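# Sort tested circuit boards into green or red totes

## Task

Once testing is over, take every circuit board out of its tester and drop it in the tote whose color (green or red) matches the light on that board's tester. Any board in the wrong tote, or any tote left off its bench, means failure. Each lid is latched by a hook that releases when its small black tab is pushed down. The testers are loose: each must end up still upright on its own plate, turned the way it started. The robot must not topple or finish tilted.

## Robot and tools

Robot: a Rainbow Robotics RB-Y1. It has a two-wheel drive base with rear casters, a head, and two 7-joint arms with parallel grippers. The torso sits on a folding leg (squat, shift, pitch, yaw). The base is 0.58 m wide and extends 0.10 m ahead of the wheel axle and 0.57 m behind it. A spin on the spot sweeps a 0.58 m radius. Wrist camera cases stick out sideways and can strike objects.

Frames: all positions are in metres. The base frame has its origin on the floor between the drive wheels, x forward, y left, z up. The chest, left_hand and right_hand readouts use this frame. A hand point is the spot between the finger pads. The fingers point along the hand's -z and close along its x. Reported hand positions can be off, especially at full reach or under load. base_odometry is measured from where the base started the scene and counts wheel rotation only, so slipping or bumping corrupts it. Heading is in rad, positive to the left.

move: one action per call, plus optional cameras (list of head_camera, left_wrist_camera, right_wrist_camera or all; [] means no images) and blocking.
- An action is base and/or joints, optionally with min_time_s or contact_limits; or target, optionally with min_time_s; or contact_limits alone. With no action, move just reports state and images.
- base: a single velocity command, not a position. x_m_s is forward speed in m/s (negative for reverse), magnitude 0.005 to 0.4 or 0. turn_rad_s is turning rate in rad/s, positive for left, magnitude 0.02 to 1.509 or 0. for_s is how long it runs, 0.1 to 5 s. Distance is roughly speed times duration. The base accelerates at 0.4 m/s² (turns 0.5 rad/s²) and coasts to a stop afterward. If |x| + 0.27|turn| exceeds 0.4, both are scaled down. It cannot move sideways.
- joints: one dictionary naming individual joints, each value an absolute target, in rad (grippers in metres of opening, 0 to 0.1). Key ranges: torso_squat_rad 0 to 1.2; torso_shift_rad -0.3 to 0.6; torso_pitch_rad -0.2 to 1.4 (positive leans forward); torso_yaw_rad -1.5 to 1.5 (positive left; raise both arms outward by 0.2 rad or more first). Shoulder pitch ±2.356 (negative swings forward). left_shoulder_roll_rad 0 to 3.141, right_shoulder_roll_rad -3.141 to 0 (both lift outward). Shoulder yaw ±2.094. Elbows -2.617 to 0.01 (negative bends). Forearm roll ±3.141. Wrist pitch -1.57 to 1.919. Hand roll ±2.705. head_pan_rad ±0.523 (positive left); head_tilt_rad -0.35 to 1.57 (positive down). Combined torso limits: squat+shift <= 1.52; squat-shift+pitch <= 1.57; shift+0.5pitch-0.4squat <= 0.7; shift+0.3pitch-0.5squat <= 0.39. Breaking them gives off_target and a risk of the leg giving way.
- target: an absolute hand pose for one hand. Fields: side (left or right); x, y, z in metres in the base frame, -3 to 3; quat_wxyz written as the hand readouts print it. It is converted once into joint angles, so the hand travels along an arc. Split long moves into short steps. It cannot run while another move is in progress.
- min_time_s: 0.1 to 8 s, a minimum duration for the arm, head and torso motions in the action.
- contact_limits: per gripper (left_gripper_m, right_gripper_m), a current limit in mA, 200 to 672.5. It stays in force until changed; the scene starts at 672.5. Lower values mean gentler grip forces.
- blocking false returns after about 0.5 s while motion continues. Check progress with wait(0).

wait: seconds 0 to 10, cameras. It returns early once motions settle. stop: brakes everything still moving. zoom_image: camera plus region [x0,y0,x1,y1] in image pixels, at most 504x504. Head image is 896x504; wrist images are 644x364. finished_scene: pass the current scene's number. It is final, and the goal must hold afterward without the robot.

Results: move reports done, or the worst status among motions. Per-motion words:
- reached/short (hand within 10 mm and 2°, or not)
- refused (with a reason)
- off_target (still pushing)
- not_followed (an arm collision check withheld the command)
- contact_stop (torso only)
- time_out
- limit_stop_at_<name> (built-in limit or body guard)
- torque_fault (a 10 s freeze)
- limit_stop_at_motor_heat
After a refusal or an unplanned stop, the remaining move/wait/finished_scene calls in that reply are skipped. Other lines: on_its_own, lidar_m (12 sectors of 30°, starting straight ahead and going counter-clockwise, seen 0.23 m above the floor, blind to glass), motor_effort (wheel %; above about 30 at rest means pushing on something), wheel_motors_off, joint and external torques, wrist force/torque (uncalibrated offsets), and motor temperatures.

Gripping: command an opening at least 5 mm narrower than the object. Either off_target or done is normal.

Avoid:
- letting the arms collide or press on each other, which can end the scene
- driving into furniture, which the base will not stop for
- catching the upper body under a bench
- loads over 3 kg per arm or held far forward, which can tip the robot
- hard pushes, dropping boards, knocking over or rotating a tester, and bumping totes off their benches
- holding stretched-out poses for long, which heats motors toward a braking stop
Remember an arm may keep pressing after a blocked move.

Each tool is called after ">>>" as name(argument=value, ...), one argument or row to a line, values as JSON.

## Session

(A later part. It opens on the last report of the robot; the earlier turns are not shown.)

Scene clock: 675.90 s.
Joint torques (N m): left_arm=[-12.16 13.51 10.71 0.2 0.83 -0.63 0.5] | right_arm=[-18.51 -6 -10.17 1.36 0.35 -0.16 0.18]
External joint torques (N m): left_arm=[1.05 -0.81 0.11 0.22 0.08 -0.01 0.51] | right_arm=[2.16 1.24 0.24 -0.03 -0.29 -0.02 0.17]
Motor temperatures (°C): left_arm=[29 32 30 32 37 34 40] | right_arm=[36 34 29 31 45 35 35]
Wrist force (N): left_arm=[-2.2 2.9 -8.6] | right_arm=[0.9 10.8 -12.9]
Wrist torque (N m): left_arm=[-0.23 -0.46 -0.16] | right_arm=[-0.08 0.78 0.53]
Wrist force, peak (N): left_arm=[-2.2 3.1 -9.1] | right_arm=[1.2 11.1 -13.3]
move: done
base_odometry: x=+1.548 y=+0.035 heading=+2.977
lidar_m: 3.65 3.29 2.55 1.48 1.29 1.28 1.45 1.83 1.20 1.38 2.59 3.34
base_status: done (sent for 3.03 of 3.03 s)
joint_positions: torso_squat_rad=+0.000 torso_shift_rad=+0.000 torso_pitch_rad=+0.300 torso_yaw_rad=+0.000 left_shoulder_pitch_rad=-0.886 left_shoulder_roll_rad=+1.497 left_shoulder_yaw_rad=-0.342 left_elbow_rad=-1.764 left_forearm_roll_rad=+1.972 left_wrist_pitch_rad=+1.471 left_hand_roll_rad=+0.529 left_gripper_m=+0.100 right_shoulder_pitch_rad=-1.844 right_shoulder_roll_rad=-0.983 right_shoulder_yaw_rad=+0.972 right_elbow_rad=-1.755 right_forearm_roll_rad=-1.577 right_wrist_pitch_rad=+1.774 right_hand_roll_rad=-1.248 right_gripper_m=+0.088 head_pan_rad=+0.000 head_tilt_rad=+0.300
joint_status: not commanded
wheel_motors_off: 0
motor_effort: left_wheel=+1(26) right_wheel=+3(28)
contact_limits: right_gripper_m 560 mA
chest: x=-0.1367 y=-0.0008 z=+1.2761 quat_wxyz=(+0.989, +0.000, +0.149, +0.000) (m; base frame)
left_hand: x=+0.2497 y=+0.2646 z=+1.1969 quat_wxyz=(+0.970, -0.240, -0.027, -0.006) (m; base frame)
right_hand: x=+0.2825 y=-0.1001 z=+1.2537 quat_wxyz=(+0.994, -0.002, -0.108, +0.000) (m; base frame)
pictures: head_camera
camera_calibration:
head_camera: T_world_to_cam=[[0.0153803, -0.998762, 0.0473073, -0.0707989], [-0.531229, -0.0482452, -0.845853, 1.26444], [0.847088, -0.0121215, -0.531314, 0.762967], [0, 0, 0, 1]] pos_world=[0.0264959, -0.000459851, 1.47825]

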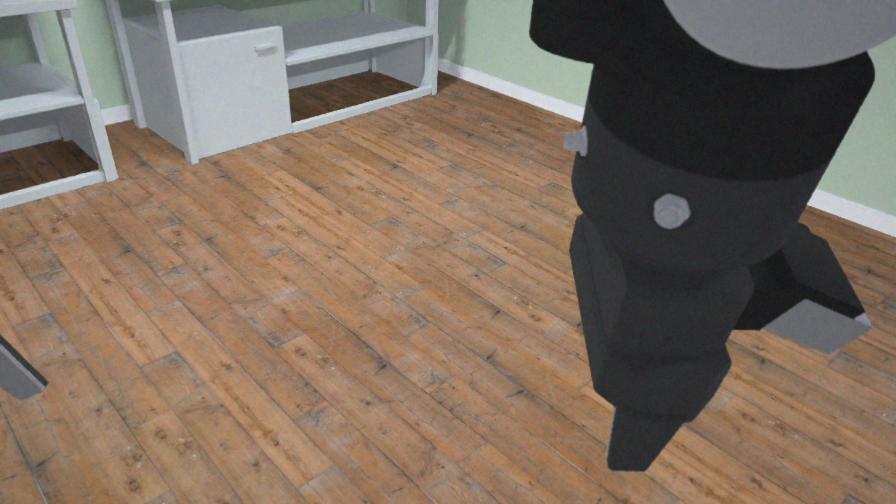

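>>> move(
  base={"x_m_s":0.35,"for_s":5},
  cameras=[],
)

>>> move(
  base={"x_m_s":0.35,"for_s":3.2},
  cameras=[],
)

>>> move(
  base={"turn_rad_s":0.5,"for_s":1.47},
  cameras=[],
)

>>> move(
  joints={"head_tilt_rad":0.35,"right_gripper_m":0.06},
  contact_limits={"right_gripper_m":260},
  cameras=[],
)

>>> move(
  target={"side":"right","x":0.25,"y":-0.3,"z":1.15,"quat_wxyz":[1,0,0,0]},
  cameras=["head_camera"],
)

Scene clock: 690.17 s.
Joint torques (N m): left_arm=[-12.28 13.48 10.63 0.08 0.83 -0.62 0.46] | right_arm=[-18.63 -5.47 -10.08 1.34 0.29 -0.24 0.18]
External joint torques (N m): left_arm=[0.93 -0.85 0.03 0.09 0.08 0 0.47] | right_arm=[2.04 1.77 0.33 -0.05 -0.34 -0.11 0.16]
Motor temperatures (°C): left_arm=[29 32 30 32 37 34 40] | right_arm=[36 34 29 31 45 35 35]
Wrist force (N): left_arm=[-1.9 3.1 -8.6] | right_arm=[0.7 10.9 -13.0]
Wrist torque (N m): left_arm=[-0.25 -0.43 -0.16] | right_arm=[-0.08 0.75 0.55]
Wrist force, peak (N): left_arm=[-2.1 3.3 -9.1] | right_arm=[0.9 11.3 -13.4]
move: done
base_odometry: x=-0.179 y=+0.321 heading=+2.978
lidar_m: 2.47 1.86 1.87 2.50 2.51 2.52 2.93 2.39 2.64 2.42 2.11 2.11
base_status: done (sent for 5 of 5 s)
joint_positions: torso_squat_rad=+0.000 torso_shift_rad=+0.000 torso_pitch_rad=+0.300 torso_yaw_rad=+0.000 left_shoulder_pitch_rad=-0.886 left_shoulder_roll_rad=+1.497 left_shoulder_yaw_rad=-0.342 left_elbow_rad=-1.764 left_forearm_roll_rad=+1.972 left_wrist_pitch_rad=+1.471 left_hand_roll_rad=+0.529 left_gripper_m=+0.100 right_shoulder_pitch_rad=-1.844 right_shoulder_roll_rad=-0.983 right_shoulder_yaw_rad=+0.972 right_elbow_rad=-1.755 right_forearm_roll_rad=-1.577 right_wrist_pitch_rad=+1.774 right_hand_roll_rad=-1.248 right_gripper_m=+0.088 head_pan_rad=+0.000 head_tilt_rad=+0.300
joint_status: not commanded
wheel_motors_off: 0
motor_effort: left_wheel=+1(28) right_wheel=-3(29)
contact_limits: right_gripper_m 560 mA
chest: x=-0.1366 y=-0.0008 z=+1.2761 quat_wxyz=(+0.989, +0.000, +0.149, +0.000) (m; base frame)
left_hand: x=+0.2497 y=+0.2646 z=+1.1969 quat_wxyz=(+0.970, -0.240, -0.027, -0.006) (m; base frame)
right_hand: x=+0.2826 y=-0.1001 z=+1.2536 quat_wxyz=(+0.994, -0.002, -0.108, +0.000) (m; base frame)
pictures: none
No camera images: "cameras" was empty.

Scene clock: 694.83 s.
Joint torques (N m): left_arm=[-12.26 13.43 10.96 0.1 0.89 -0.6 0.46] | right_arm=[-18.38 -5.9 -9.99 1.41 0.42 -0.2 0.16]
External joint torques (N m): left_arm=[0.95 -0.9 0.37 0.12 0.14 0.02 0.47] | right_arm=[2.29 1.34 0.42 0.02 -0.21 -0.07 0.15]
Motor temperatures (°C): left_arm=[29 32 30 32 37 34 40] | right_arm=[36 34 29 31 45 35 35]
Wrist force (N): left_arm=[-2.1 3.1 -8.8] | right_arm=[0.5 10.9 -13.0]
Wrist torque (N m): left_arm=[-0.24 -0.45 -0.15] | right_arm=[-0.10 0.76 0.54]
Wrist force, peak (N): left_arm=[-2.1 3.1 -9.1] | right_arm=[1.1 11.1 -13.3]
move: done
base_odometry: x=-1.284 y=+0.504 heading=+2.978
lidar_m: 1.44 1.77 1.13 1.29 2.59 3.30 3.83 3.28 2.60 1.53 1.32 1.34
base_status: done (sent for 3.2 of 3.2 s)
joint_positions: torso_squat_rad=+0.000 torso_shift_rad=+0.000 torso_pitch_rad=+0.300 torso_yaw_rad=+0.000 left_shoulder_pitch_rad=-0.886 left_shoulder_roll_rad=+1.497 left_shoulder_yaw_rad=-0.342 left_elbow_rad=-1.764 left_forearm_roll_rad=+1.972 left_wrist_pitch_rad=+1.471 left_hand_roll_rad=+0.529 left_gripper_m=+0.100 right_shoulder_pitch_rad=-1.844 right_shoulder_roll_rad=-0.983 right_shoulder_yaw_rad=+0.972 right_elbow_rad=-1.755 right_forearm_roll_rad=-1.577 right_wrist_pitch_rad=+1.774 right_hand_roll_rad=-1.248 right_gripper_m=+0.088 head_pan_rad=+0.000 head_tilt_rad=+0.300
joint_status: not commanded
wheel_motors_off: 0
motor_effort: left_wheel=+2(27) right_wheel=-4(20)
contact_limits: right_gripper_m 560 mA
chest: x=-0.1366 y=-0.0008 z=+1.2761 quat_wxyz=(+0.989, +0.000, +0.149, +0.000) (m; base frame)
left_hand: x=+0.2497 y=+0.2646 z=+1.1969 quat_wxyz=(+0.970, -0.240, -0.027, -0.006) (m; base frame)
right_hand: x=+0.2825 y=-0.1001 z=+1.2536 quat_wxyz=(+0.994, -0.002, -0.108, +0.000) (m; base frame)
pictures: none
No camera images: "cameras" was empty.

Scene clock: 697.60 s.
Joint torques (N m): left_arm=[-12.5 13.56 10.74 0.15 0.87 -0.72 0.43] | right_arm=[-18.59 -5.93 -10.02 1.43 0.32 -0.2 0.18]
External joint torques (N m): left_arm=[0.71 -0.77 0.14 0.16 0.11 -0.1 0.44] | right_arm=[2.08 1.31 0.39 0.04 -0.32 -0.06 0.17]
Motor temperatures (°C): left_arm=[29 32 30 32 37 34 40] | right_arm=[36 34 29 31 45 35 35]
Wrist force (N): left_arm=[-2.3 2.9 -8.7] | right_arm=[0.8 10.9 -13.1]
Wrist torque (N m): left_arm=[-0.22 -0.48 -0.17] | right_arm=[-0.08 0.75 0.54]
Wrist force, peak (N): left_arm=[-2.2 3.3 -9.0] | right_arm=[1.2 11.3 -13.1]
move: done
base_odometry: x=-1.284 y=+0.504 heading=-2.572
lidar_m: 1.13 1.14 1.63 3.30 3.38 3.40 3.21 1.98 1.41 1.34 1.37 1.44
base_status: done (sent for 1.47 of 1.47 s)
joint_positions: torso_squat_rad=+0.000 torso_shift_rad=+0.000 torso_pitch_rad=+0.300 torso_yaw_rad=+0.000 left_shoulder_pitch_rad=-0.886 left_shoulder_roll_rad=+1.497 left_shoulder_yaw_rad=-0.342 left_elbow_rad=-1.764 left_forearm_roll_rad=+1.972 left_wrist_pitch_rad=+1.471 left_hand_roll_rad=+0.529 left_gripper_m=+0.100 right_shoulder_pitch_rad=-1.844 right_shoulder_roll_rad=-0.983 right_shoulder_yaw_rad=+0.972 right_elbow_rad=-1.755 right_forearm_roll_rad=-1.577 right_wrist_pitch_rad=+1.774 right_hand_roll_rad=-1.248 right_gripper_m=+0.088 head_pan_rad=+0.000 head_tilt_rad=+0.300
joint_status: not commanded
wheel_motors_off: 0
motor_effort: left_wheel=+0(27) right_wheel=+1(23)
contact_limits: right_gripper_m 560 mA
chest: x=-0.1366 y=-0.0008 z=+1.2761 quat_wxyz=(+0.989, +0.000, +0.149, +0.000) (m; base frame)
left_hand: x=+0.2497 y=+0.2646 z=+1.1969 quat_wxyz=(+0.970, -0.240, -0.027, -0.006) (m; base frame)
right_hand: x=+0.2825 y=-0.1001 z=+1.2536 quat_wxyz=(+0.994, -0.002, -0.108, +0.000) (m; base frame)
pictures: none
No camera images: "cameras" was empty.

Scene clock: 698.40 s.
Joint torques (N m): left_arm=[-12.22 13.42 10.6 0.02 0.88 -0.56 0.49] | right_arm=[-18.66 -5.55 -10.2 1.36 0.33 -0.29 0.15]
External joint torques (N m): left_arm=[0.99 -0.91 0 0.03 0.13 0.07 0.5] | right_arm=[2.01 1.68 0.21 -0.03 -0.31 -0.15 0.14]
Motor temperatures (°C): left_arm=[29 32 30 32 37 34 40] | right_arm=[36 34 29 31 45 35 35]
Wrist force (N): left_arm=[-2.2 2.9 -8.7] | right_arm=[0.7 11.0 -12.8]
Wrist torque (N m): left_arm=[-0.23 -0.46 -0.16] | right_arm=[-0.11 0.75 0.52]
Wrist force, peak (N): left_arm=[-2.1 3.3 -9.0] | right_arm=[0.8 11.0 -13.2]
move: done
base_odometry: x=-1.284 y=+0.504 heading=-2.572
lidar_m: 1.13 1.14 1.62 3.29 3.38 3.41 3.21 2.00 1.41 1.34 1.37 1.44
base_status: not commanded
joint_positions: torso_squat_rad=+0.000 torso_shift_rad=+0.000 torso_pitch_rad=+0.300 torso_yaw_rad=+0.000 left_shoulder_pitch_rad=-0.886 left_shoulder_roll_rad=+1.497 left_shoulder_yaw_rad=-0.342 left_elbow_rad=-1.764 left_forearm_roll_rad=+1.972 left_wrist_pitch_rad=+1.471 left_hand_roll_rad=+0.529 left_gripper_m=+0.100 right_shoulder_pitch_rad=-1.844 right_shoulder_roll_rad=-0.983 right_shoulder_yaw_rad=+0.972 right_elbow_rad=-1.755 right_forearm_roll_rad=-1.577 right_wrist_pitch_rad=+1.774 right_hand_roll_rad=-1.248 right_gripper_m=+0.060 head_pan_rad=+0.000 head_tilt_rad=+0.350
joint_status: all done
wheel_motors_off: 0
motor_effort: left_wheel=-1(2) right_wheel=+2(4)
contact_limits: right_gripper_m 260 mA
chest: x=-0.1366 y=-0.0008 z=+1.2761 quat_wxyz=(+0.989, +0.000, +0.149, +0.000) (m; base frame)
left_hand: x=+0.2497 y=+0.2646 z=+1.1969 quat_wxyz=(+0.970, -0.240, -0.027, -0.006) (m; base frame)
right_hand: x=+0.2825 y=-0.1001 z=+1.2536 quat_wxyz=(+0.994, -0.002, -0.108, +0.000) (m; base frame)
pictures: none
No camera images: "cameras" was empty.

Scene clock: 699.57 s.
Joint torques (N m): left_arm=[-12.32 13.23 10.68 0.14 0.83 -0.58 0.43] | right_arm=[-15.5 -9.47 -11.08 0.34 -0.15 -0.09 -0.33]
External joint torques (N m): left_arm=[0.89 -1.1 0.08 0.15 0.08 0.04 0.44] | right_arm=[0.47 2.05 -0.25 -0.64 -0.41 -0.07 -0.33]
Motor temperatures (°C): left_arm=[29 32 30 32 37 34 40] | right_arm=[36 34 29 31 45 35 35]
Wrist force (N): left_arm=[-2.1 3.0 -8.5] | right_arm=[2.0 11.1 -12.9]
Wrist torque (N m): left_arm=[-0.23 -0.45 -0.17] | right_arm=[-0.10 0.82 0.54]
Wrist force, peak (N): left_arm=[-2.4 3.1 -8.9] | right_arm=[1.0 11.3 -13.9]
move: done
base_odometry: x=-1.284 y=+0.504 heading=-2.572
lidar_m: 1.13 1.14 1.63 3.29 3.39 3.41 3.21 1.99 1.41 1.34 1.37 1.44
base_status: not commanded
joint_positions: torso_squat_rad=+0.000 torso_shift_rad=+0.000 torso_pitch_rad=+0.300 torso_yaw_rad=+0.000 left_shoulder_pitch_rad=-0.886 left_shoulder_roll_rad=+1.497 left_shoulder_yaw_rad=-0.342 left_elbow_rad=-1.764 left_forearm_roll_rad=+1.972 left_wrist_pitch_rad=+1.471 left_hand_roll_rad=+0.529 left_gripper_m=+0.100 right_shoulder_pitch_rad=-1.377 right_shoulder_roll_rad=-1.495 right_shoulder_yaw_rad=+0.967 right_elbow_rad=-1.837 right_forearm_roll_rad=-1.675 right_wrist_pitch_rad=+1.553 right_hand_roll_rad=-0.743 right_gripper_m=+0.060 head_pan_rad=+0.000 head_tilt_rad=+0.350
joint_status: all done
wheel_motors_off: 0
motor_effort: left_wheel=+2(2) right_wheel=+5(6)
contact_limits: right_gripper_m 260 mA
chest: x=-0.1366 y=-0.0008 z=+1.2761 quat_wxyz=(+0.989, +0.001, +0.149, +0.000) (m; base frame)
left_hand: x=+0.2497 y=+0.2646 z=+1.1969 quat_wxyz=(+0.970, -0.240, -0.026, -0.006) (m; base frame)
right_hand: x=+0.2500 y=-0.3003 z=+1.1501 quat_wxyz=(+1.000, +0.000, +0.000, +0.000) (m; base frame)
right_hand_status: reached (checked arc, planned for 0.8 s): 0 mm and 0.1 deg off.
pictures: head_camera
camera_calibration:
head_camera: T_world_to_cam=[[0.0177285, -0.998765, 0.0464153, -0.0694336], [-0.572847, -0.0481943, -0.818244, 1.22176], [0.819471, -0.0120827, -0.572994, 0.822261], [0, 0, 0, 1]] pos_world=[0.0272946, -0.000530898, 1.47407]

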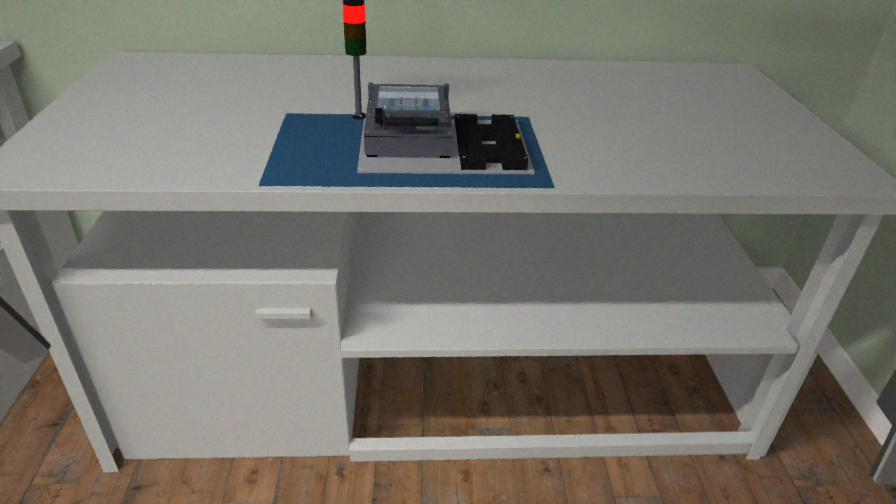

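>>> move(
  joints={"head_tilt_rad":0.35},
  cameras=["head_camera"],
)

Scene clock: 730.77 s.
Joint torques (N m): left_arm=[-12.54 13.47 10.66 0.08 0.81 -0.62 0.46] | right_arm=[-15.25 -9.8 -10.72 0.49 -0.13 -0.12 -0.35]
External joint torques (N m): left_arm=[0.67 -0.86 0.06 0.09 0.06 0.01 0.46] | right_arm=[0.73 1.72 0.1 -0.49 -0.38 -0.1 -0.35]
Motor temperatures (°C): left_arm=[29 32 30 32 37 34 40] | right_arm=[35 34 29 31 45 35 35]
Wrist force (N): left_arm=[-2.1 3.1 -8.6] | right_arm=[2.0 10.8 -13.2]
Wrist torque (N m): left_arm=[-0.24 -0.45 -0.16] | right_arm=[-0.08 0.84 0.52]
Wrist force, peak (N): left_arm=[-2.1 3.2 -9.0] | right_arm=[2.2 11.2 -13.3]
move: done
base_odometry: x=-1.284 y=+0.504 heading=-2.572
lidar_m: 1.13 1.14 1.64 3.30 3.38 3.41 3.21 1.98 1.41 1.34 1.38 1.44
base_status: not commanded
joint_positions: torso_squat_rad=+0.000 torso_shift_rad=+0.000 torso_pitch_rad=+0.300 torso_yaw_rad=+0.000 left_shoulder_pitch_rad=-0.886 left_shoulder_roll_rad=+1.497 left_shoulder_yaw_rad=-0.342 left_elbow_rad=-1.764 left_forearm_roll_rad=+1.972 left_wrist_pitch_rad=+1.471 left_hand_roll_rad=+0.529 left_gripper_m=+0.100 right_shoulder_pitch_rad=-1.377 right_shoulder_roll_rad=-1.495 right_shoulder_yaw_rad=+0.967 right_elbow_rad=-1.837 right_forearm_roll_rad=-1.675 right_wrist_pitch_rad=+1.553 right_hand_roll_rad=-0.743 right_gripper_m=+0.060 head_pan_rad=+0.000 head_tilt_rad=+0.350
joint_status: all done
wheel_motors_off: 0
motor_effort: left_wheel=+2(2) right_wheel=+6(7)
contact_limits: right_gripper_m 260 mA
chest: x=-0.1366 y=-0.0008 z=+1.2761 quat_wxyz=(+0.989, +0.001, +0.149, +0.000) (m; base frame)
left_hand: x=+0.2497 y=+0.2646 z=+1.1969 quat_wxyz=(+0.970, -0.240, -0.026, -0.006) (m; base frame)
right_hand: x=+0.2500 y=-0.3003 z=+1.1501 quat_wxyz=(+1.000, +0.000, +0.000, +0.000) (m; base frame)
pictures: head_camera
camera_calibration:
head_camera: T_world_to_cam=[[0.0177304, -0.998764, 0.046424, -0.0694391], [-0.572847, -0.0482025, -0.818244, 1.22176], [0.819471, -0.012086, -0.572994, 0.82226], [0, 0, 0, 1]] pos_world=[0.0272946, -0.000523511, 1.47407]

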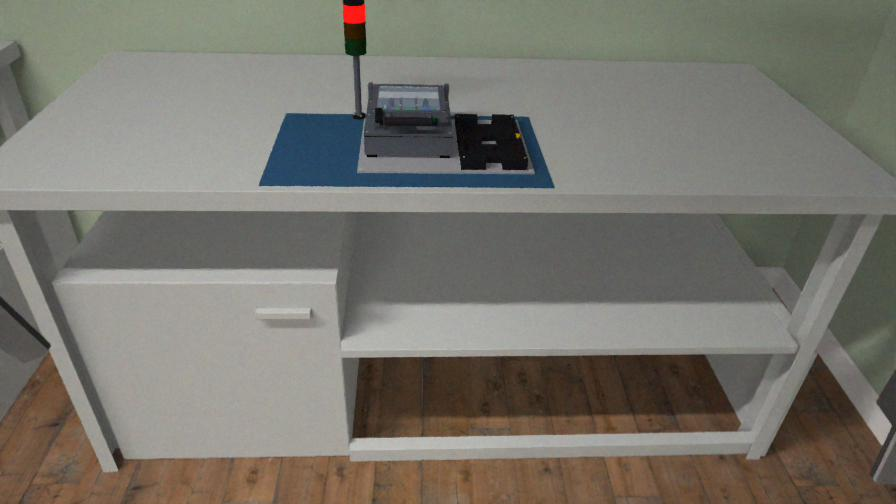

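>>> move(
  base={"turn_rad_s":0.1,"for_s":0.6},
  cameras=[],
)

>>> move(
  base={"x_m_s":0.25,"for_s":3.0},
  joints={"head_tilt_rad":0.75},
  cameras=[],
)

>>> move(
  base={"turn_rad_s":-0.1,"for_s":0.6},
  cameras=["head_camera"],
)

Scene clock: 739.47 s.
Joint torques (N m): left_arm=[-12.45 13.54 10.73 0.13 0.92 -0.58 0.47] | right_arm=[-15.5 -9.72 -10.84 0.48 -0.18 -0.05 -0.39]
External joint torques (N m): left_arm=[0.76 -0.79 0.14 0.14 0.16 0.05 0.48] | right_arm=[0.47 1.8 -0.02 -0.5 -0.44 -0.03 -0.39]
Motor temperatures (°C): left_arm=[29 32 30 32 37 34 40] | right_arm=[35 34 29 31 45 35 35]
Wrist force (N): left_arm=[-2.2 3.1 -8.8] | right_arm=[2.2 11.1 -12.9]
Wrist torque (N m): left_arm=[-0.25 -0.46 -0.16] | right_arm=[-0.09 0.85 0.52]
Wrist force, peak (N): left_arm=[-2.2 2.9 -9.1] | right_arm=[2.1 11.1 -13.5]
move: done
base_odometry: x=-1.284 y=+0.504 heading=-2.513
lidar_m: 1.13 1.16 1.64 3.29 3.44 3.29 3.21 1.87 1.39 1.34 1.39 1.43
base_status: done (sent for 0.6 of 0.6 s)
joint_positions: torso_squat_rad=+0.000 torso_shift_rad=+0.000 torso_pitch_rad=+0.300 torso_yaw_rad=+0.000 left_shoulder_pitch_rad=-0.886 left_shoulder_roll_rad=+1.497 left_shoulder_yaw_rad=-0.342 left_elbow_rad=-1.764 left_forearm_roll_rad=+1.972 left_wrist_pitch_rad=+1.471 left_hand_roll_rad=+0.529 left_gripper_m=+0.100 right_shoulder_pitch_rad=-1.377 right_shoulder_roll_rad=-1.495 right_shoulder_yaw_rad=+0.967 right_elbow_rad=-1.837 right_forearm_roll_rad=-1.675 right_wrist_pitch_rad=+1.553 right_hand_roll_rad=-0.743 right_gripper_m=+0.060 head_pan_rad=+0.000 head_tilt_rad=+0.350
joint_status: not commanded
wheel_motors_off: 0
motor_effort: left_wheel=+1(20) right_wheel=+3(23)
contact_limits: right_gripper_m 260 mA
chest: x=-0.1366 y=-0.0008 z=+1.2761 quat_wxyz=(+0.989, +0.000, +0.149, +0.000) (m; base frame)
left_hand: x=+0.2497 y=+0.2647 z=+1.1969 quat_wxyz=(+0.970, -0.240, -0.027, -0.006) (m; base frame)
right_hand: x=+0.2501 y=-0.3002 z=+1.1501 quat_wxyz=(+1.000, +0.000, +0.000, +0.000) (m; base frame)
pictures: none
No camera images: "cameras" was empty.

Scene clock: 743.57 s.
Joint torques (N m): left_arm=[-12.29 13.38 10.64 0.17 0.9 -0.61 0.49] | right_arm=[-15.51 -9.95 -10.64 0.8 -0.1 -0.08 -0.27]
External joint torques (N m): left_arm=[0.92 -0.95 0.04 0.18 0.15 0.01 0.49] | right_arm=[0.47 1.57 0.18 -0.17 -0.36 -0.07 -0.27]
Motor temperatures (°C): left_arm=[29 32 30 32 37 34 40] | right_arm=[35 34 29 31 45 35 35]
Wrist force (N): left_arm=[-1.9 3.1 -8.9] | right_arm=[2.2 11.0 -13.3]
Wrist torque (N m): left_arm=[-0.22 -0.43 -0.16] | right_arm=[-0.11 0.86 0.53]
Wrist force, peak (N): left_arm=[-2.1 3.2 -9.0] | right_arm=[2.1 11.4 -13.2]
move: done
base_odometry: x=-1.890 y=+0.062 heading=-2.512
lidar_m: 0.65 0.40 0.52 2.34 3.41 4.11 3.95 1.89 1.40 1.35 0.99 1.06
base_status: done (sent for 3 of 3 s)
joint_positions: torso_squat_rad=+0.000 torso_shift_rad=+0.000 torso_pitch_rad=+0.300 torso_yaw_rad=+0.000 left_shoulder_pitch_rad=-0.886 left_shoulder_roll_rad=+1.497 left_shoulder_yaw_rad=-0.342 left_elbow_rad=-1.764 left_forearm_roll_rad=+1.972 left_wrist_pitch_rad=+1.471 left_hand_roll_rad=+0.529 left_gripper_m=+0.100 right_shoulder_pitch_rad=-1.377 right_shoulder_roll_rad=-1.495 right_shoulder_yaw_rad=+0.967 right_elbow_rad=-1.837 right_forearm_roll_rad=-1.675 right_wrist_pitch_rad=+1.553 right_hand_roll_rad=-0.743 right_gripper_m=+0.060 head_pan_rad=+0.000 head_tilt_rad=+0.750
joint_status: all done
wheel_motors_off: 0
motor_effort: left_wheel=+0(27) right_wheel=-5(28)
contact_limits: right_gripper_m 260 mA
chest: x=-0.1366 y=-0.0008 z=+1.2761 quat_wxyz=(+0.989, +0.000, +0.149, +0.000) (m; base frame)
left_hand: x=+0.2497 y=+0.2647 z=+1.1969 quat_wxyz=(+0.970, -0.240, -0.027, -0.006) (m; base frame)
right_hand: x=+0.2501 y=-0.3001 z=+1.1501 quat_wxyz=(+1.000, +0.000, +0.000, +0.000) (m; base frame)
pictures: none
No camera images: "cameras" was empty.

Scene clock: 744.73 s.
Joint torques (N m): left_arm=[-12.62 13.53 10.73 0.13 0.99 -0.68 0.43] | right_arm=[-15.31 -10.11 -10.74 0.84 -0.19 -0.07 -0.42]
External joint torques (N m): left_arm=[0.59 -0.8 0.14 0.15 0.24 -0.05 0.44] | right_arm=[0.66 1.41 0.08 -0.13 -0.45 -0.05 -0.42]
Motor temperatures (°C): left_arm=[29 32 30 32 37 34 40] | right_arm=[35 34 29 31 45 35 35]
Wrist force (N): left_arm=[-2.0 3.1 -8.8] | right_arm=[2.2 10.7 -13.2]
Wrist torque (N m): left_arm=[-0.23 -0.45 -0.17] | right_arm=[-0.07 0.87 0.52]
Wrist force, peak (N): left_arm=[-2.1 3.1 -8.9] | right_arm=[1.9 11.1 -13.5]
move: done
base_odometry: x=-1.890 y=+0.062 heading=-2.572
lidar_m: 0.85 0.40 0.48 2.34 3.37 4.17 3.96 2.01 1.42 1.35 0.99 1.08
base_status: done (sent for 0.6 of 0.6 s)
joint_positions: torso_squat_rad=+0.000 torso_shift_rad=+0.000 torso_pitch_rad=+0.300 torso_yaw_rad=+0.000 left_shoulder_pitch_rad=-0.886 left_shoulder_roll_rad=+1.497 left_shoulder_yaw_rad=-0.342 left_elbow_rad=-1.764 left_forearm_roll_rad=+1.972 left_wrist_pitch_rad=+1.471 left_hand_roll_rad=+0.529 left_gripper_m=+0.100 right_shoulder_pitch_rad=-1.377 right_shoulder_roll_rad=-1.495 right_shoulder_yaw_rad=+0.967 right_elbow_rad=-1.837 right_forearm_roll_rad=-1.675 right_wrist_pitch_rad=+1.553 right_hand_roll_rad=-0.743 right_gripper_m=+0.060 head_pan_rad=+0.000 head_tilt_rad=+0.750
joint_status: not commanded
wheel_motors_off: 0
motor_effort: left_wheel=+0(25) right_wheel=-6(23)
contact_limits: right_gripper_m 260 mA
chest: x=-0.1366 y=-0.0007 z=+1.2761 quat_wxyz=(+0.989, +0.000, +0.149, +0.000) (m; base frame)
left_hand: x=+0.2497 y=+0.2647 z=+1.1969 quat_wxyz=(+0.970, -0.240, -0.027, -0.006) (m; base frame)
right_hand: x=+0.2500 y=-0.3001 z=+1.1501 quat_wxyz=(+1.000, +0.000, +0.000, +0.000) (m; base frame)
pictures: head_camera
camera_calibration:
head_camera: T_world_to_cam=[[0.0348294, -0.998751, 0.035816, -0.0528852], [-0.846239, -0.0485382, -0.530588, 0.786115], [0.531664, -0.0118289, -0.846873, 1.20607], [0, 0, 0, 1]] pos_world=[0.0258583, -0.000396178, 1.44039]

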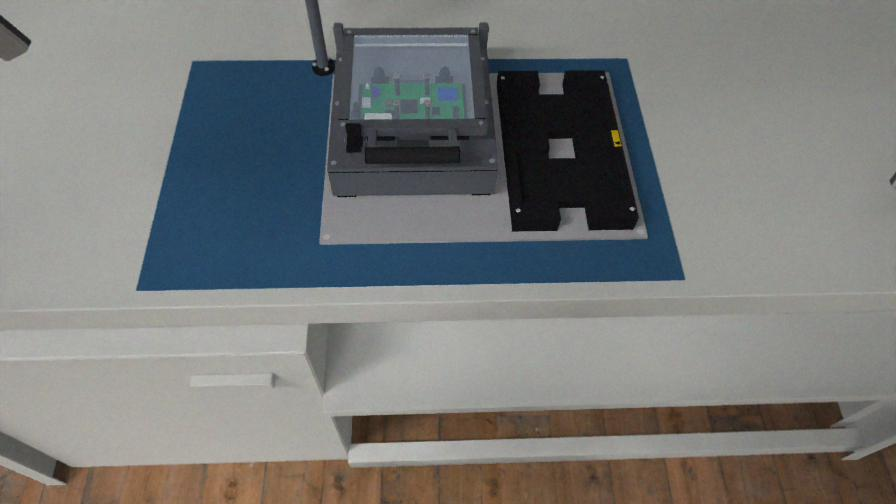

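>>> move(
  target={"side":"right","x":0.33,"y":-0.02,"z":1.18,"quat_wxyz":[1,0,0,0]},
  cameras=["right_wrist_camera"],
)

Scene clock: 763.43 s.
Joint torques (N m): left_arm=[-12.45 13.43 10.85 0.12 0.9 -0.58 0.46] | right_arm=[-22.19 -8.93 -7.18 0.29 0.25 0.14 0.05]
External joint torques (N m): left_arm=[0.76 -0.9 0.25 0.14 0.15 0.05 0.47] | right_arm=[2.96 -0.37 1.64 1.01 0.01 0.16 0.05]
Motor temperatures (°C): left_arm=[29 32 30 32 37 34 40] | right_arm=[35 34 29 31 45 35 35]
Wrist force (N): left_arm=[-1.8 3.1 -8.6] | right_arm=[2.1 10.9 -13.1]
Wrist torque (N m): left_arm=[-0.26 -0.43 -0.16] | right_arm=[-0.08 0.84 0.53]
Wrist force, peak (N): left_arm=[-2.0 3.4 -9.2] | right_arm=[1.7 11.2 -13.8]
move: done
base_odometry: x=-1.890 y=+0.062 heading=-2.572
lidar_m: 0.85 0.40 0.50 2.34 3.37 4.17 3.95 2.01 1.43 1.35 0.99 1.08
base_status: not commanded
joint_positions: torso_squat_rad=+0.000 torso_shift_rad=+0.000 torso_pitch_rad=+0.300 torso_yaw_rad=+0.000 left_shoulder_pitch_rad=-0.886 left_shoulder_roll_rad=+1.497 left_shoulder_yaw_rad=-0.342 left_elbow_rad=-1.764 left_forearm_roll_rad=+1.972 left_wrist_pitch_rad=+1.471 left_hand_roll_rad=+0.529 left_gripper_m=+0.100 right_shoulder_pitch_rad=-1.858 right_shoulder_roll_rad=-0.550 right_shoulder_yaw_rad=+1.063 right_elbow_rad=-1.090 right_forearm_roll_rad=-1.518 right_wrist_pitch_rad=+1.737 right_hand_roll_rad=-0.996 right_gripper_m=+0.060 head_pan_rad=+0.000 head_tilt_rad=+0.750
joint_status: all done
wheel_motors_off: 0
motor_effort: left_wheel=+2(4) right_wheel=-6(8)
contact_limits: right_gripper_m 260 mA
chest: x=-0.1367 y=-0.0008 z=+1.2761 quat_wxyz=(+0.989, +0.000, +0.149, +0.000) (m; base frame)
left_hand: x=+0.2497 y=+0.2647 z=+1.1969 quat_wxyz=(+0.970, -0.240, -0.027, -0.006) (m; base frame)
right_hand: x=+0.3291 y=-0.0200 z=+1.1804 quat_wxyz=(+1.000, +0.002, -0.004, +0.000) (m; base frame)
right_hand_status: reached (checked arc, planned for 1.3 s): 1 mm and 0.5 deg off.
pictures: right_wrist_camera
camera_calibration:
right_wrist_camera: T_world_to_cam=[[-0.999489, 0.0209292, -0.0241452, 0.360327], [0.00789565, 0.893969, 0.448058, -0.480362], [0.0309625, 0.447639, -0.893678, 1.12534], [0, 0, 0, 1]] pos_world=[0.329092, -0.0818598, 1.22963]

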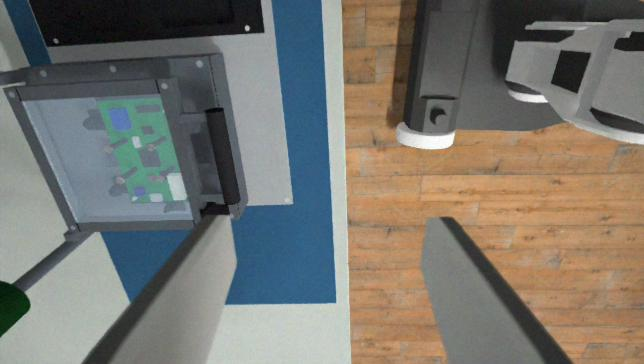

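>>> move(
  target={"side":"right","x":0.25,"y":-0.3,"z":1.15,"quat_wxyz":[1,0,0,0]},
  cameras=[],
)

>>> move(
  base={"turn_rad_s":0.1,"for_s":0.57},
  cameras=[],
)

>>> move(
  base={"x_m_s":0.15,"for_s":1.5},
  cameras=["head_camera"],
)

Scene clock: 775.93 s.
Joint torques (N m): left_arm=[-12.43 13.33 10.77 0.07 0.77 -0.6 0.42] | right_arm=[-14.82 -9.98 -11.46 0.5 -0.19 -0.27 -0.03]
External joint torques (N m): left_arm=[0.78 -1 0.17 0.08 0.01 0.03 0.43] | right_arm=[1.16 1.74 -0.64 -0.38 -0.44 -0.25 -0.03]
Motor temperatures (°C): left_arm=[29 32 30 32 37 34 40] | right_arm=[36 34 29 31 45 35 35]
Wrist force (N): left_arm=[-2.2 2.9 -8.9] | right_arm=[2.0 10.9 -13.1]
Wrist torque (N m): left_arm=[-0.20 -0.45 -0.16] | right_arm=[-0.09 0.83 0.55]
Wrist force, peak (N): left_arm=[-2.0 3.4 -9.2] | right_arm=[2.2 11.3 -13.8]
move: done
base_odometry: x=-1.890 y=+0.062 heading=-2.572
lidar_m: 0.84 0.40 0.49 2.34 3.37 4.18 3.96 2.01 1.42 1.35 0.99 1.08
base_status: not commanded
joint_positions: torso_squat_rad=+0.000 torso_shift_rad=+0.000 torso_pitch_rad=+0.300 torso_yaw_rad=+0.000 left_shoulder_pitch_rad=-0.886 left_shoulder_roll_rad=+1.497 left_shoulder_yaw_rad=-0.342 left_elbow_rad=-1.764 left_forearm_roll_rad=+1.972 left_wrist_pitch_rad=+1.471 left_hand_roll_rad=+0.529 left_gripper_m=+0.100 right_shoulder_pitch_rad=-1.356 right_shoulder_roll_rad=-1.489 right_shoulder_yaw_rad=+0.939 right_elbow_rad=-1.837 right_forearm_roll_rad=-1.667 right_wrist_pitch_rad=+1.565 right_hand_roll_rad=-0.744 right_gripper_m=+0.060 head_pan_rad=+0.000 head_tilt_rad=+0.750
joint_status: all done
wheel_motors_off: 0
motor_effort: left_wheel=+3(4) right_wheel=-6(9)
contact_limits: right_gripper_m 260 mA
chest: x=-0.1367 y=-0.0008 z=+1.2761 quat_wxyz=(+0.989, +0.000, +0.149, +0.000) (m; base frame)
left_hand: x=+0.2497 y=+0.2647 z=+1.1969 quat_wxyz=(+0.970, -0.240, -0.027, -0.006) (m; base frame)
right_hand: x=+0.2501 y=-0.3002 z=+1.1502 quat_wxyz=(+1.000, +0.000, +0.000, +0.000) (m; base frame)
right_hand_status: reached (checked arc, planned for 1.3 s): 0 mm and 0.1 deg off.
pictures: none
No camera images: "cameras" was empty.

Scene clock: 777.03 s.
Joint torques (N m): left_arm=[-12.51 13.25 10.81 0.02 0.91 -0.61 0.49] | right_arm=[-14.63 -9.98 -11.21 0.51 -0.24 -0.28 0.07]
External joint torques (N m): left_arm=[0.7 -1.08 0.21 0.04 0.16 0.01 0.5] | right_arm=[1.35 1.75 -0.38 -0.37 -0.5 -0.27 0.07]
Motor temperatures (°C): left_arm=[29 32 30 32 37 34 40] | right_arm=[35 34 29 31 45 35 35]
Wrist force (N): left_arm=[-2.1 2.9 -8.6] | right_arm=[2.2 10.9 -12.9]
Wrist torque (N m): left_arm=[-0.22 -0.46 -0.17] | right_arm=[-0.08 0.86 0.53]
Wrist force, peak (N): left_arm=[-2.1 3.1 -9.0] | right_arm=[2.1 10.9 -13.4]
move: done
base_odometry: x=-1.890 y=+0.062 heading=-2.516
lidar_m: 0.66 0.40 0.52 2.35 3.42 4.12 3.96 1.90 1.40 1.35 0.99 1.07
base_status: done (sent for 0.57 of 0.57 s)
joint_positions: torso_squat_rad=+0.000 torso_shift_rad=+0.000 torso_pitch_rad=+0.300 torso_yaw_rad=+0.000 left_shoulder_pitch_rad=-0.886 left_shoulder_roll_rad=+1.497 left_shoulder_yaw_rad=-0.342 left_elbow_rad=-1.764 left_forearm_roll_rad=+1.972 left_wrist_pitch_rad=+1.471 left_hand_roll_rad=+0.529 left_gripper_m=+0.100 right_shoulder_pitch_rad=-1.356 right_shoulder_roll_rad=-1.489 right_shoulder_yaw_rad=+0.939 right_elbow_rad=-1.837 right_forearm_roll_rad=-1.667 right_wrist_pitch_rad=+1.565 right_hand_roll_rad=-0.744 right_gripper_m=+0.060 head_pan_rad=+0.000 head_tilt_rad=+0.750
joint_status: not commanded
wheel_motors_off: 0
motor_effort: left_wheel=-3(17) right_wheel=+4(21)
contact_limits: right_gripper_m 260 mA
chest: x=-0.1367 y=-0.0007 z=+1.2761 quat_wxyz=(+0.989, +0.000, +0.149, +0.000) (m; base frame)
left_hand: x=+0.2497 y=+0.2647 z=+1.1969 quat_wxyz=(+0.970, -0.240, -0.027, -0.006) (m; base frame)
right_hand: x=+0.2501 y=-0.3002 z=+1.1502 quat_wxyz=(+1.000, +0.000, +0.000, +0.000) (m; base frame)
pictures: none
No camera images: "cameras" was empty.

Scene clock: 779.50 s.
Joint torques (N m): left_arm=[-12.33 13.49 10.88 0.16 0.91 -0.63 0.42] | right_arm=[-14.61 -10.33 -11.12 0.83 -0.14 -0.16 -0.03]
External joint torques (N m): left_arm=[0.88 -0.84 0.28 0.17 0.16 0 0.43] | right_arm=[1.36 1.39 -0.29 -0.06 -0.4 -0.15 -0.03]
Motor temperatures (°C): left_arm=[29 32 30 32 37 34 40] | right_arm=[35 34 29 31 45 35 35]
Wrist force (N): left_arm=[-2.1 2.9 -8.4] | right_arm=[2.0 10.9 -12.9]
Wrist torque (N m): left_arm=[-0.22 -0.45 -0.15] | right_arm=[-0.07 0.84 0.54]
Wrist force, peak (N): left_arm=[-2.5 3.2 -9.3] | right_arm=[2.2 11.1 -13.3]
move: done
base_odometry: x=-2.073 y=-0.069 heading=-2.516
lidar_m: 0.67 0.24 0.22 0.55 3.42 4.33 4.18 1.90 1.40 0.94 0.99 0.83
base_status: done (sent for 1.5 of 1.5 s)
joint_positions: torso_squat_rad=+0.000 torso_shift_rad=+0.000 torso_pitch_rad=+0.300 torso_yaw_rad=+0.000 left_shoulder_pitch_rad=-0.886 left_shoulder_roll_rad=+1.497 left_shoulder_yaw_rad=-0.342 left_elbow_rad=-1.764 left_forearm_roll_rad=+1.972 left_wrist_pitch_rad=+1.471 left_hand_roll_rad=+0.529 left_gripper_m=+0.100 right_shoulder_pitch_rad=-1.356 right_shoulder_roll_rad=-1.488 right_shoulder_yaw_rad=+0.939 right_elbow_rad=-1.837 right_forearm_roll_rad=-1.667 right_wrist_pitch_rad=+1.565 right_hand_roll_rad=-0.744 right_gripper_m=+0.060 head_pan_rad=+0.000 head_tilt_rad=+0.750
joint_status: not commanded
wheel_motors_off: 0
motor_effort: left_wheel=-8(17) right_wheel=+6(32)
contact_limits: right_gripper_m 260 mA
chest: x=-0.1366 y=-0.0007 z=+1.2761 quat_wxyz=(+0.989, +0.000, +0.149, +0.000) (m; base frame)
left_hand: x=+0.2497 y=+0.2647 z=+1.1969 quat_wxyz=(+0.970, -0.240, -0.027, -0.006) (m; base frame)
right_hand: x=+0.2501 y=-0.3001 z=+1.1502 quat_wxyz=(+1.000, +0.000, +0.000, +0.000) (m; base frame)
pictures: head_camera
camera_calibration:
head_camera: T_world_to_cam=[[0.0348342, -0.998751, 0.0358239, -0.0528935], [-0.846236, -0.0485464, -0.530592, 0.786113], [0.531668, -0.0118327, -0.84687, 1.20607], [0, 0, 0, 1]] pos_world=[0.0258475, -0.000393337, 1.44039]

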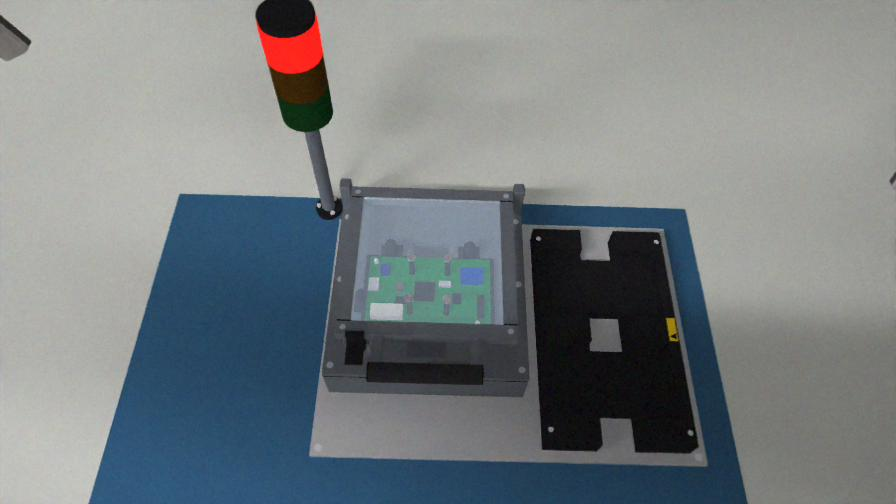

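>>> move(
  base={"x_m_s":0.05,"for_s":0.56},
  cameras=[],
)

>>> move(
  joints={"torso_squat_rad":0.35,"torso_pitch_rad":0.35},
  cameras=[],
)

>>> move(
  target={"side":"left","x":0.14,"y":0.2,"z":1.1,"quat_wxyz":[1,0,0,0]},
  cameras=["head_camera","left_wrist_camera"],
)

Scene clock: 788.60 s.
Joint torques (N m): left_arm=[-12.57 13.38 10.71 0.1 0.9 -0.59 0.47] | right_arm=[-14.58 -10.15 -10.67 0.88 -0.1 -0.18 0]
External joint torques (N m): left_arm=[0.64 -0.95 0.11 0.11 0.15 0.04 0.47] | right_arm=[1.4 1.57 0.16 0 -0.35 -0.16 0]
Motor temperatures (°C): left_arm=[29 32 30 32 37 34 40] | right_arm=[35 34 29 31 45 35 35]
Wrist force (N): left_arm=[-2.4 2.9 -8.8] | right_arm=[2.0 10.8 -13.1]
Wrist torque (N m): left_arm=[-0.22 -0.48 -0.15] | right_arm=[-0.07 0.83 0.53]
Wrist force, peak (N): left_arm=[-2.2 3.5 -8.9] | right_arm=[2.7 11.0 -13.4]
move: done
base_odometry: x=-2.096 y=-0.086 heading=-2.517
lidar_m: 0.68 0.23 0.20 0.45 3.42 4.37 4.21 1.90 1.41 0.94 0.99 0.80
base_status: done (sent for 0.57 of 0.57 s)
joint_positions: torso_squat_rad=+0.000 torso_shift_rad=+0.000 torso_pitch_rad=+0.300 torso_yaw_rad=+0.000 left_shoulder_pitch_rad=-0.886 left_shoulder_roll_rad=+1.497 left_shoulder_yaw_rad=-0.342 left_elbow_rad=-1.764 left_forearm_roll_rad=+1.972 left_wrist_pitch_rad=+1.471 left_hand_roll_rad=+0.529 left_gripper_m=+0.100 right_shoulder_pitch_rad=-1.356 right_shoulder_roll_rad=-1.488 right_shoulder_yaw_rad=+0.939 right_elbow_rad=-1.837 right_forearm_roll_rad=-1.667 right_wrist_pitch_rad=+1.565 right_hand_roll_rad=-0.744 right_gripper_m=+0.060 head_pan_rad=+0.000 head_tilt_rad=+0.750
joint_status: not commanded
wheel_motors_off: 0
motor_effort: left_wheel=-5(14) right_wheel=+4(25)
contact_limits: right_gripper_m 260 mA
chest: x=-0.1367 y=-0.0007 z=+1.2761 quat_wxyz=(+0.989, +0.000, +0.149, +0.000) (m; base frame)
left_hand: x=+0.2497 y=+0.2647 z=+1.1969 quat_wxyz=(+0.970, -0.240, -0.027, -0.006) (m; base frame)
right_hand: x=+0.2501 y=-0.3001 z=+1.1502 quat_wxyz=(+1.000, +0.000, +0.000, +0.000) (m; base frame)
pictures: none
No camera images: "cameras" was empty.

Scene clock: 790.53 s.
Joint torques (N m): left_arm=[-12 13.46 10.86 -0.04 0.97 -0.51 0.47] | right_arm=[-14.4 -10.74 -10.69 0.46 -0.2 -0.11 0.14]
External joint torques (N m): left_arm=[0.98 -1.16 0.26 0.17 0.17 0.03 0.47] | right_arm=[1.37 1.45 0.08 -0.17 -0.38 -0.17 0.14]
Motor temperatures (°C): left_arm=[29 32 30 32 37 34 40] | right_arm=[35 34 29 31 45 35 35]
Wrist force (N): left_arm=[-1.8 3.2 -8.9] | right_arm=[2.7 10.7 -13.3]
Wrist torque (N m): left_arm=[-0.24 -0.41 -0.16] | right_arm=[-0.03 0.89 0.52]
Wrist force, peak (N): left_arm=[-1.8 3.4 -9.0] | right_arm=[2.8 10.9 -13.5]
move: done
base_odometry: x=-2.096 y=-0.086 heading=-2.517
lidar_m: 0.68 0.24 0.20 0.44 3.41 4.36 4.21 1.90 1.41 0.94 0.99 0.81
base_status: not commanded
joint_positions: torso_squat_rad=+0.350 torso_shift_rad=+0.000 torso_pitch_rad=+0.350 torso_yaw_rad=+0.000 left_shoulder_pitch_rad=-0.886 left_shoulder_roll_rad=+1.497 left_shoulder_yaw_rad=-0.342 left_elbow_rad=-1.764 left_forearm_roll_rad=+1.972 left_wrist_pitch_rad=+1.471 left_hand_roll_rad=+0.529 left_gripper_m=+0.100 right_shoulder_pitch_rad=-1.356 right_shoulder_roll_rad=-1.488 right_shoulder_yaw_rad=+0.939 right_elbow_rad=-1.837 right_forearm_roll_rad=-1.667 right_wrist_pitch_rad=+1.565 right_hand_roll_rad=-0.744 right_gripper_m=+0.060 head_pan_rad=+0.000 head_tilt_rad=+0.750
joint_status: all done
wheel_motors_off: 0
motor_effort: left_wheel=-6(7) right_wheel=+2(5)
contact_limits: right_gripper_m 260 mA
chest: x=-0.1220 y=-0.0007 z=+1.2287 quat_wxyz=(+0.985, +0.000, +0.174, +0.000) (m; base frame)
left_hand: x=+0.2599 y=+0.2647 z=+1.1303 quat_wxyz=(+0.971, -0.240, -0.002, +0.000) (m; base frame)
right_hand: x=+0.2580 y=-0.3000 z=+1.0836 quat_wxyz=(+1.000, +0.000, +0.025, +0.000) (m; base frame)
pictures: none
No camera images: "cameras" was empty.

Scene clock: 791.90 s.
Joint torques (N m): left_arm=[-11.21 6.98 7.19 0.81 0.31 -0.05 -0.28] | right_arm=[-14.27 -10.63 -10.64 0.47 -0.2 -0.14 0.03]
External joint torques (N m): left_arm=[-0.07 -1.53 -0.7 0.3 0.27 0.01 -0.28] | right_arm=[1.5 1.55 0.13 -0.16 -0.38 -0.2 0.03]
Motor temperatures (°C): left_arm=[29 32 30 32 37 34 40] | right_arm=[35 34 29 31 45 35 35]
Wrist force (N): left_arm=[-1.6 -0.1 -9.3] | right_arm=[2.4 10.8 -13.2]
Wrist torque (N m): left_arm=[-0.06 -0.40 -0.21] | right_arm=[-0.06 0.88 0.51]
Wrist force, peak (N): left_arm=[-2.2 0.0 -9.8] | right_arm=[2.8 11.5 -13.2]
move: done
base_odometry: x=-2.096 y=-0.086 heading=-2.517
lidar_m: 0.68 0.23 0.20 0.44 3.42 4.37 4.21 1.89 1.40 0.94 1.00 0.81
base_status: not commanded
joint_positions: torso_squat_rad=+0.350 torso_shift_rad=+0.000 torso_pitch_rad=+0.350 torso_yaw_rad=+0.000 left_shoulder_pitch_rad=-1.167 left_shoulder_roll_rad=+1.375 left_shoulder_yaw_rad=-0.589 left_elbow_rad=-2.466 left_forearm_roll_rad=+1.645 left_wrist_pitch_rad=+1.714 left_hand_roll_rad=+1.396 left_gripper_m=+0.100 right_shoulder_pitch_rad=-1.356 right_shoulder_roll_rad=-1.488 right_shoulder_yaw_rad=+0.939 right_elbow_rad=-1.837 right_forearm_roll_rad=-1.667 right_wrist_pitch_rad=+1.565 right_hand_roll_rad=-0.744 right_gripper_m=+0.060 head_pan_rad=+0.000 head_tilt_rad=+0.750
joint_status: all done
wheel_motors_off: 0
motor_effort: left_wheel=-6(7) right_wheel=+4(5)
contact_limits: right_gripper_m 260 mA
chest: x=-0.1220 y=-0.0007 z=+1.2287 quat_wxyz=(+0.985, +0.000, +0.174, +0.000) (m; base frame)
left_hand: x=+0.1404 y=+0.2004 z=+1.1007 quat_wxyz=(+1.000, -0.003, -0.004, -0.002) (m; base frame)
left_hand_status: reached (checked arc, planned for 1.0 s): 1 mm and 0.6 deg off.
right_hand: x=+0.2580 y=-0.3000 z=+1.0836 quat_wxyz=(+1.000, +0.000, +0.025, +0.000) (m; base frame)
pictures: head_camera, left_wrist_camera
camera_calibration:
head_camera: T_world_to_cam=[[0.0366267, -0.998749, 0.0340349, -0.0492556], [-0.871696, -0.0485846, -0.487632, 0.717496], [0.488676, -0.0118077, -0.872386, 1.18426], [0, 0, 0, 1]] pos_world=[0.0485257, -0.000351313, 1.38468]
left_wrist_camera: T_world_to_cam=[[0.999929, 0.0106921, -0.00521062, -0.138161], [0.0118703, -0.869334, 0.494083, -0.337068], [0.000752994, -0.49411, -0.869399, 1.12488], [0, 0, 0, 1]] pos_world=[0.141305, 0.264264, 1.14379]

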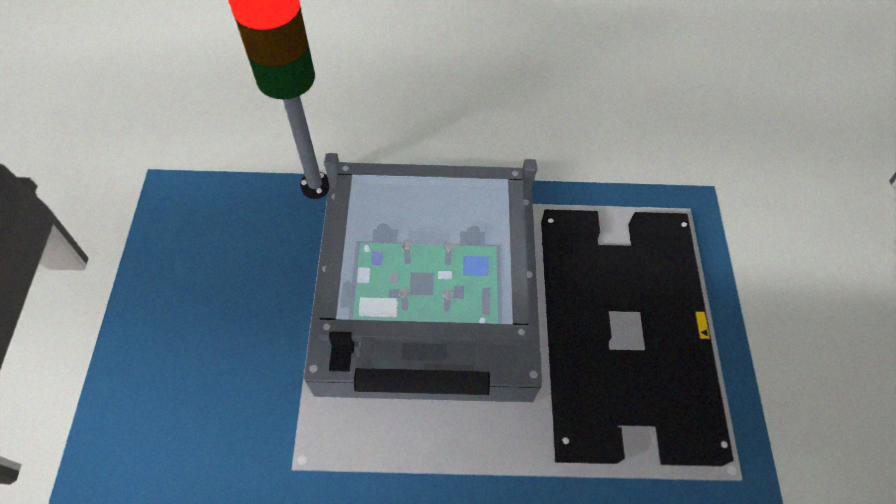

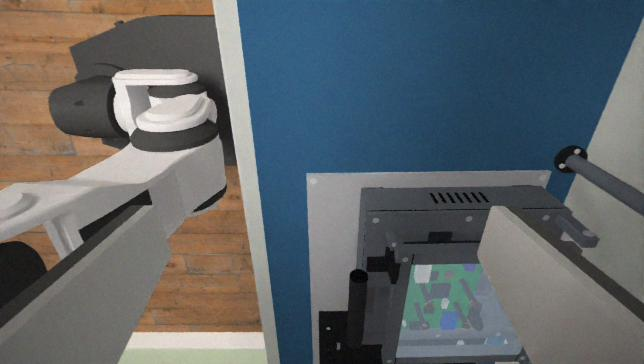

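>>> zoom_image(
  camera="left_wrist_camera",
  region=[300, 170, 500, 364],
)

>>> move(
  target={"side":"left","x":0.124,"y":0.069,"z":1.04,"quat_wxyz":[1,0,0,0]},
  cameras=["left_wrist_camera","head_camera"],
)

Scaled by 2.520 from the camera's 644x364 image, which has a finer 920x520 frame.

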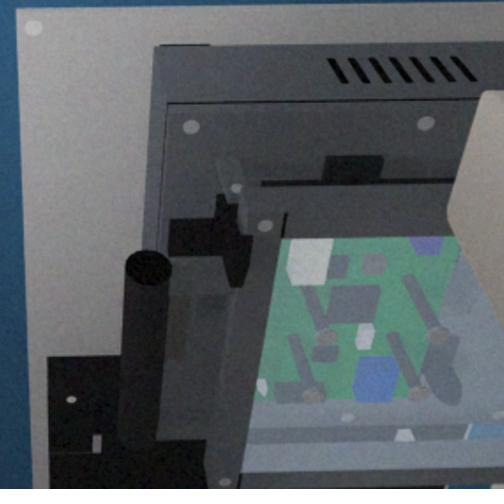

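Scene clock: 803.80 s.
Joint torques (N m): left_arm=[-14.02 3.94 8.21 -1.11 0.36 0.18 -0.29] | right_arm=[-14.3 -10.9 -10.85 0.78 -0.06 -0.04 -0.01]
External joint torques (N m): left_arm=[0.22 -0.28 -0.03 1.12 0.29 0.22 -0.29] | right_arm=[1.47 1.29 -0.08 0.15 -0.25 -0.1 -0.01]
Motor temperatures (°C): left_arm=[29 31 30 32 37 34 40] | right_arm=[35 34 29 31 45 35 35]
Wrist force (N): left_arm=[-2.0 0.1 -9.5] | right_arm=[2.7 10.6 -13.1]
Wrist torque (N m): left_arm=[-0.08 -0.44 -0.22] | right_arm=[-0.04 0.88 0.51]
Wrist force, peak (N): left_arm=[-2.4 0.0 -10.0] | right_arm=[2.5 11.3 -13.4]
move: done
base_odometry: x=-2.096 y=-0.086 heading=-2.517
lidar_m: 0.67 0.24 0.20 0.43 3.41 4.35 4.21 1.90 1.41 0.94 1.00 0.81
base_status: not commanded
joint_positions: torso_squat_rad=+0.350 torso_shift_rad=+0.000 torso_pitch_rad=+0.350 torso_yaw_rad=+0.000 left_shoulder_pitch_rad=-1.364 left_shoulder_roll_rad=+0.785 left_shoulder_yaw_rad=-0.968 left_elbow_rad=-2.332 left_forearm_roll_rad=+1.341 left_wrist_pitch_rad=+1.824 left_hand_roll_rad=+1.788 left_gripper_m=+0.100 right_shoulder_pitch_rad=-1.356 right_shoulder_roll_rad=-1.488 right_shoulder_yaw_rad=+0.939 right_elbow_rad=-1.837 right_forearm_roll_rad=-1.667 right_wrist_pitch_rad=+1.565 right_hand_roll_rad=-0.744 right_gripper_m=+0.060 head_pan_rad=+0.000 head_tilt_rad=+0.750
joint_status: all done
wheel_motors_off: 0
motor_effort: left_wheel=-5(7) right_wheel=+4(6)
contact_limits: right_gripper_m 260 mA
chest: x=-0.1220 y=-0.0007 z=+1.2287 quat_wxyz=(+0.985, +0.000, +0.174, +0.000) (m; base frame)
left_hand: x=+0.1239 y=+0.0690 z=+1.0401 quat_wxyz=(+1.000, +0.000, +0.000, +0.000) (m; base frame)
left_hand_status: reached (checked arc, planned for 0.9 s): 0 mm and 0.0 deg off.
right_hand: x=+0.2580 y=-0.3000 z=+1.0836 quat_wxyz=(+1.000, +0.000, +0.025, +0.000) (m; base frame)
pictures: head_camera, left_wrist_camera
camera_calibration:
head_camera: T_world_to_cam=[[0.0366038, -0.99875, 0.0340461, -0.0492713], [-0.87169, -0.0485703, -0.487644, 0.717509], [0.488688, -0.011828, -0.872378, 1.18425], [0, 0, 0, 1]] pos_world=[0.0485184, -0.000352649, 1.38468]
left_wrist_camera: T_world_to_cam=[[0.999807, 0.015386, -0.0121979, -0.113605], [0.0193852, -0.872215, 0.488738, -0.416234], [-0.00311943, -0.488881, -0.872345, 1.01046], [0, 0, 0, 1]] pos_world=[0.124804, 0.132696, 1.08351]

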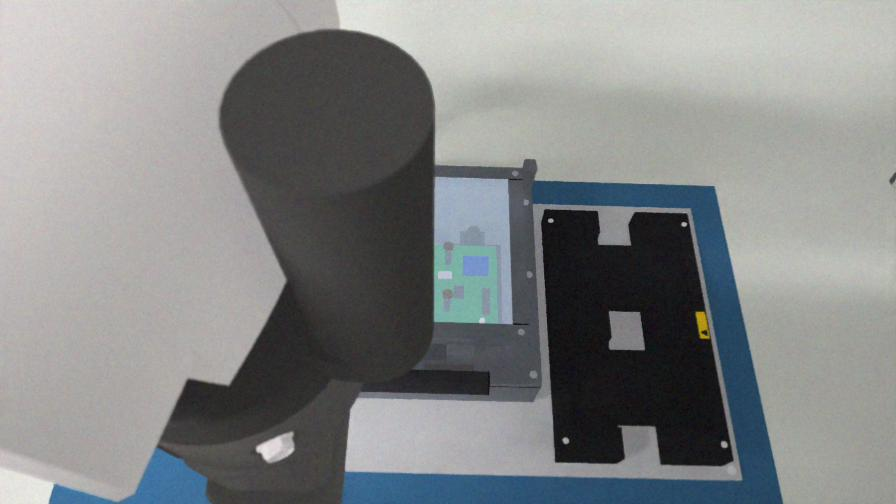

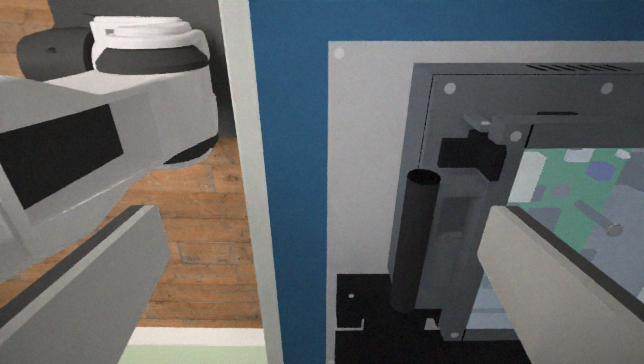

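>>> move(
  target={"side":"left","x":0.1215,"y":0.071,"z":0.995,"quat_wxyz":[1,0,0,0]},
  cameras=["left_wrist_camera"],
)

>>> zoom_image(
  camera="left_wrist_camera",
  region=[360, 70, 644, 300],
)

Scene clock: 830.20 s.
Joint torques (N m): left_arm=[-13.08 3.55 8.39 -2.45 0.44 -0.17 0.15] | right_arm=[-14.32 -11.14 -10.29 0.73 -0.16 -0.06 0.04]
External joint torques (N m): left_arm=[0.68 -0.43 0.29 1.02 0.37 -0.13 0.15] | right_arm=[1.45 1.04 0.48 0.1 -0.35 -0.12 0.05]
Motor temperatures (°C): left_arm=[29 31 30 32 37 34 40] | right_arm=[35 34 29 31 45 35 35]
Wrist force (N): left_arm=[-1.6 -0.1 -9.2] | right_arm=[2.5 10.7 -13.2]
Wrist torque (N m): left_arm=[-0.08 -0.39 -0.19] | right_arm=[-0.05 0.87 0.51]
Wrist force, peak (N): left_arm=[-1.2 -0.1 -10.4] | right_arm=[2.6 11.2 -13.2]
move: done
base_odometry: x=-2.096 y=-0.086 heading=-2.517
lidar_m: 0.67 0.24 0.20 0.44 3.41 4.36 4.21 1.90 1.40 0.93 0.99 0.81
base_status: not commanded
joint_positions: torso_squat_rad=+0.350 torso_shift_rad=+0.000 torso_pitch_rad=+0.350 torso_yaw_rad=+0.000 left_shoulder_pitch_rad=-1.272 left_shoulder_roll_rad=+0.781 left_shoulder_yaw_rad=-1.069 left_elbow_rad=-2.306 left_forearm_roll_rad=+1.182 left_wrist_pitch_rad=+1.754 left_hand_roll_rad=+1.738 left_gripper_m=+0.100 right_shoulder_pitch_rad=-1.356 right_shoulder_roll_rad=-1.488 right_shoulder_yaw_rad=+0.939 right_elbow_rad=-1.837 right_forearm_roll_rad=-1.667 right_wrist_pitch_rad=+1.565 right_hand_roll_rad=-0.744 right_gripper_m=+0.060 head_pan_rad=+0.000 head_tilt_rad=+0.750
joint_status: all done
wheel_motors_off: 0
motor_effort: left_wheel=-4(6) right_wheel=+3(6)
contact_limits: right_gripper_m 260 mA
chest: x=-0.1220 y=-0.0007 z=+1.2287 quat_wxyz=(+0.985, +0.000, +0.174, +0.000) (m; base frame)
left_hand: x=+0.1214 y=+0.0713 z=+0.9952 quat_wxyz=(+1.000, +0.000, +0.000, +0.000) (m; base frame)
left_hand_status: reached (checked arc, planned for 0.4 s): 0 mm and 0.0 deg off.
right_hand: x=+0.2580 y=-0.3000 z=+1.0837 quat_wxyz=(+1.000, +0.000, +0.025, +0.000) (m; base frame)
pictures: left_wrist_camera
camera_calibration:
left_wrist_camera: T_world_to_cam=[[0.999812, 0.0152431, -0.0120068, -0.111863], [0.0191648, -0.872588, 0.488082, -0.391615], [-0.00303712, -0.48822, -0.872715, 0.972728], [0, 0, 0, 1]] pos_world=[0.122301, 0.134892, 1.03871]

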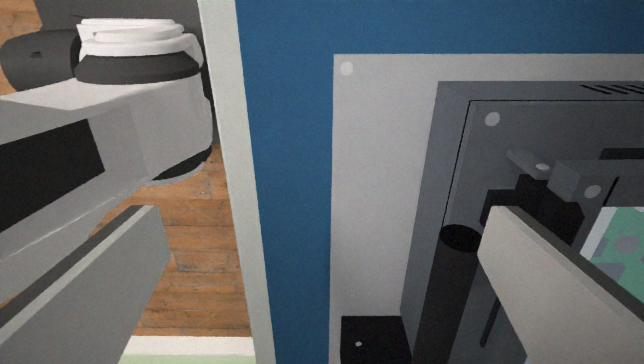

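Scaled by 1.775 from the camera's 644x364 image, which has a finer 920x520 frame.

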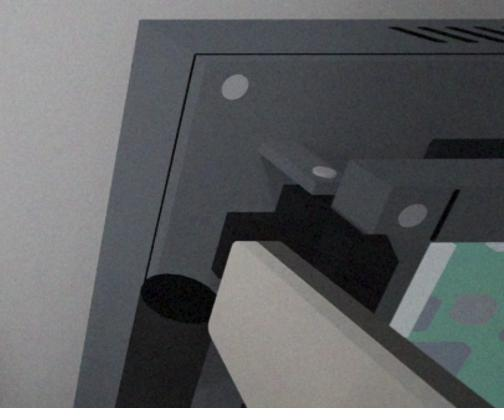

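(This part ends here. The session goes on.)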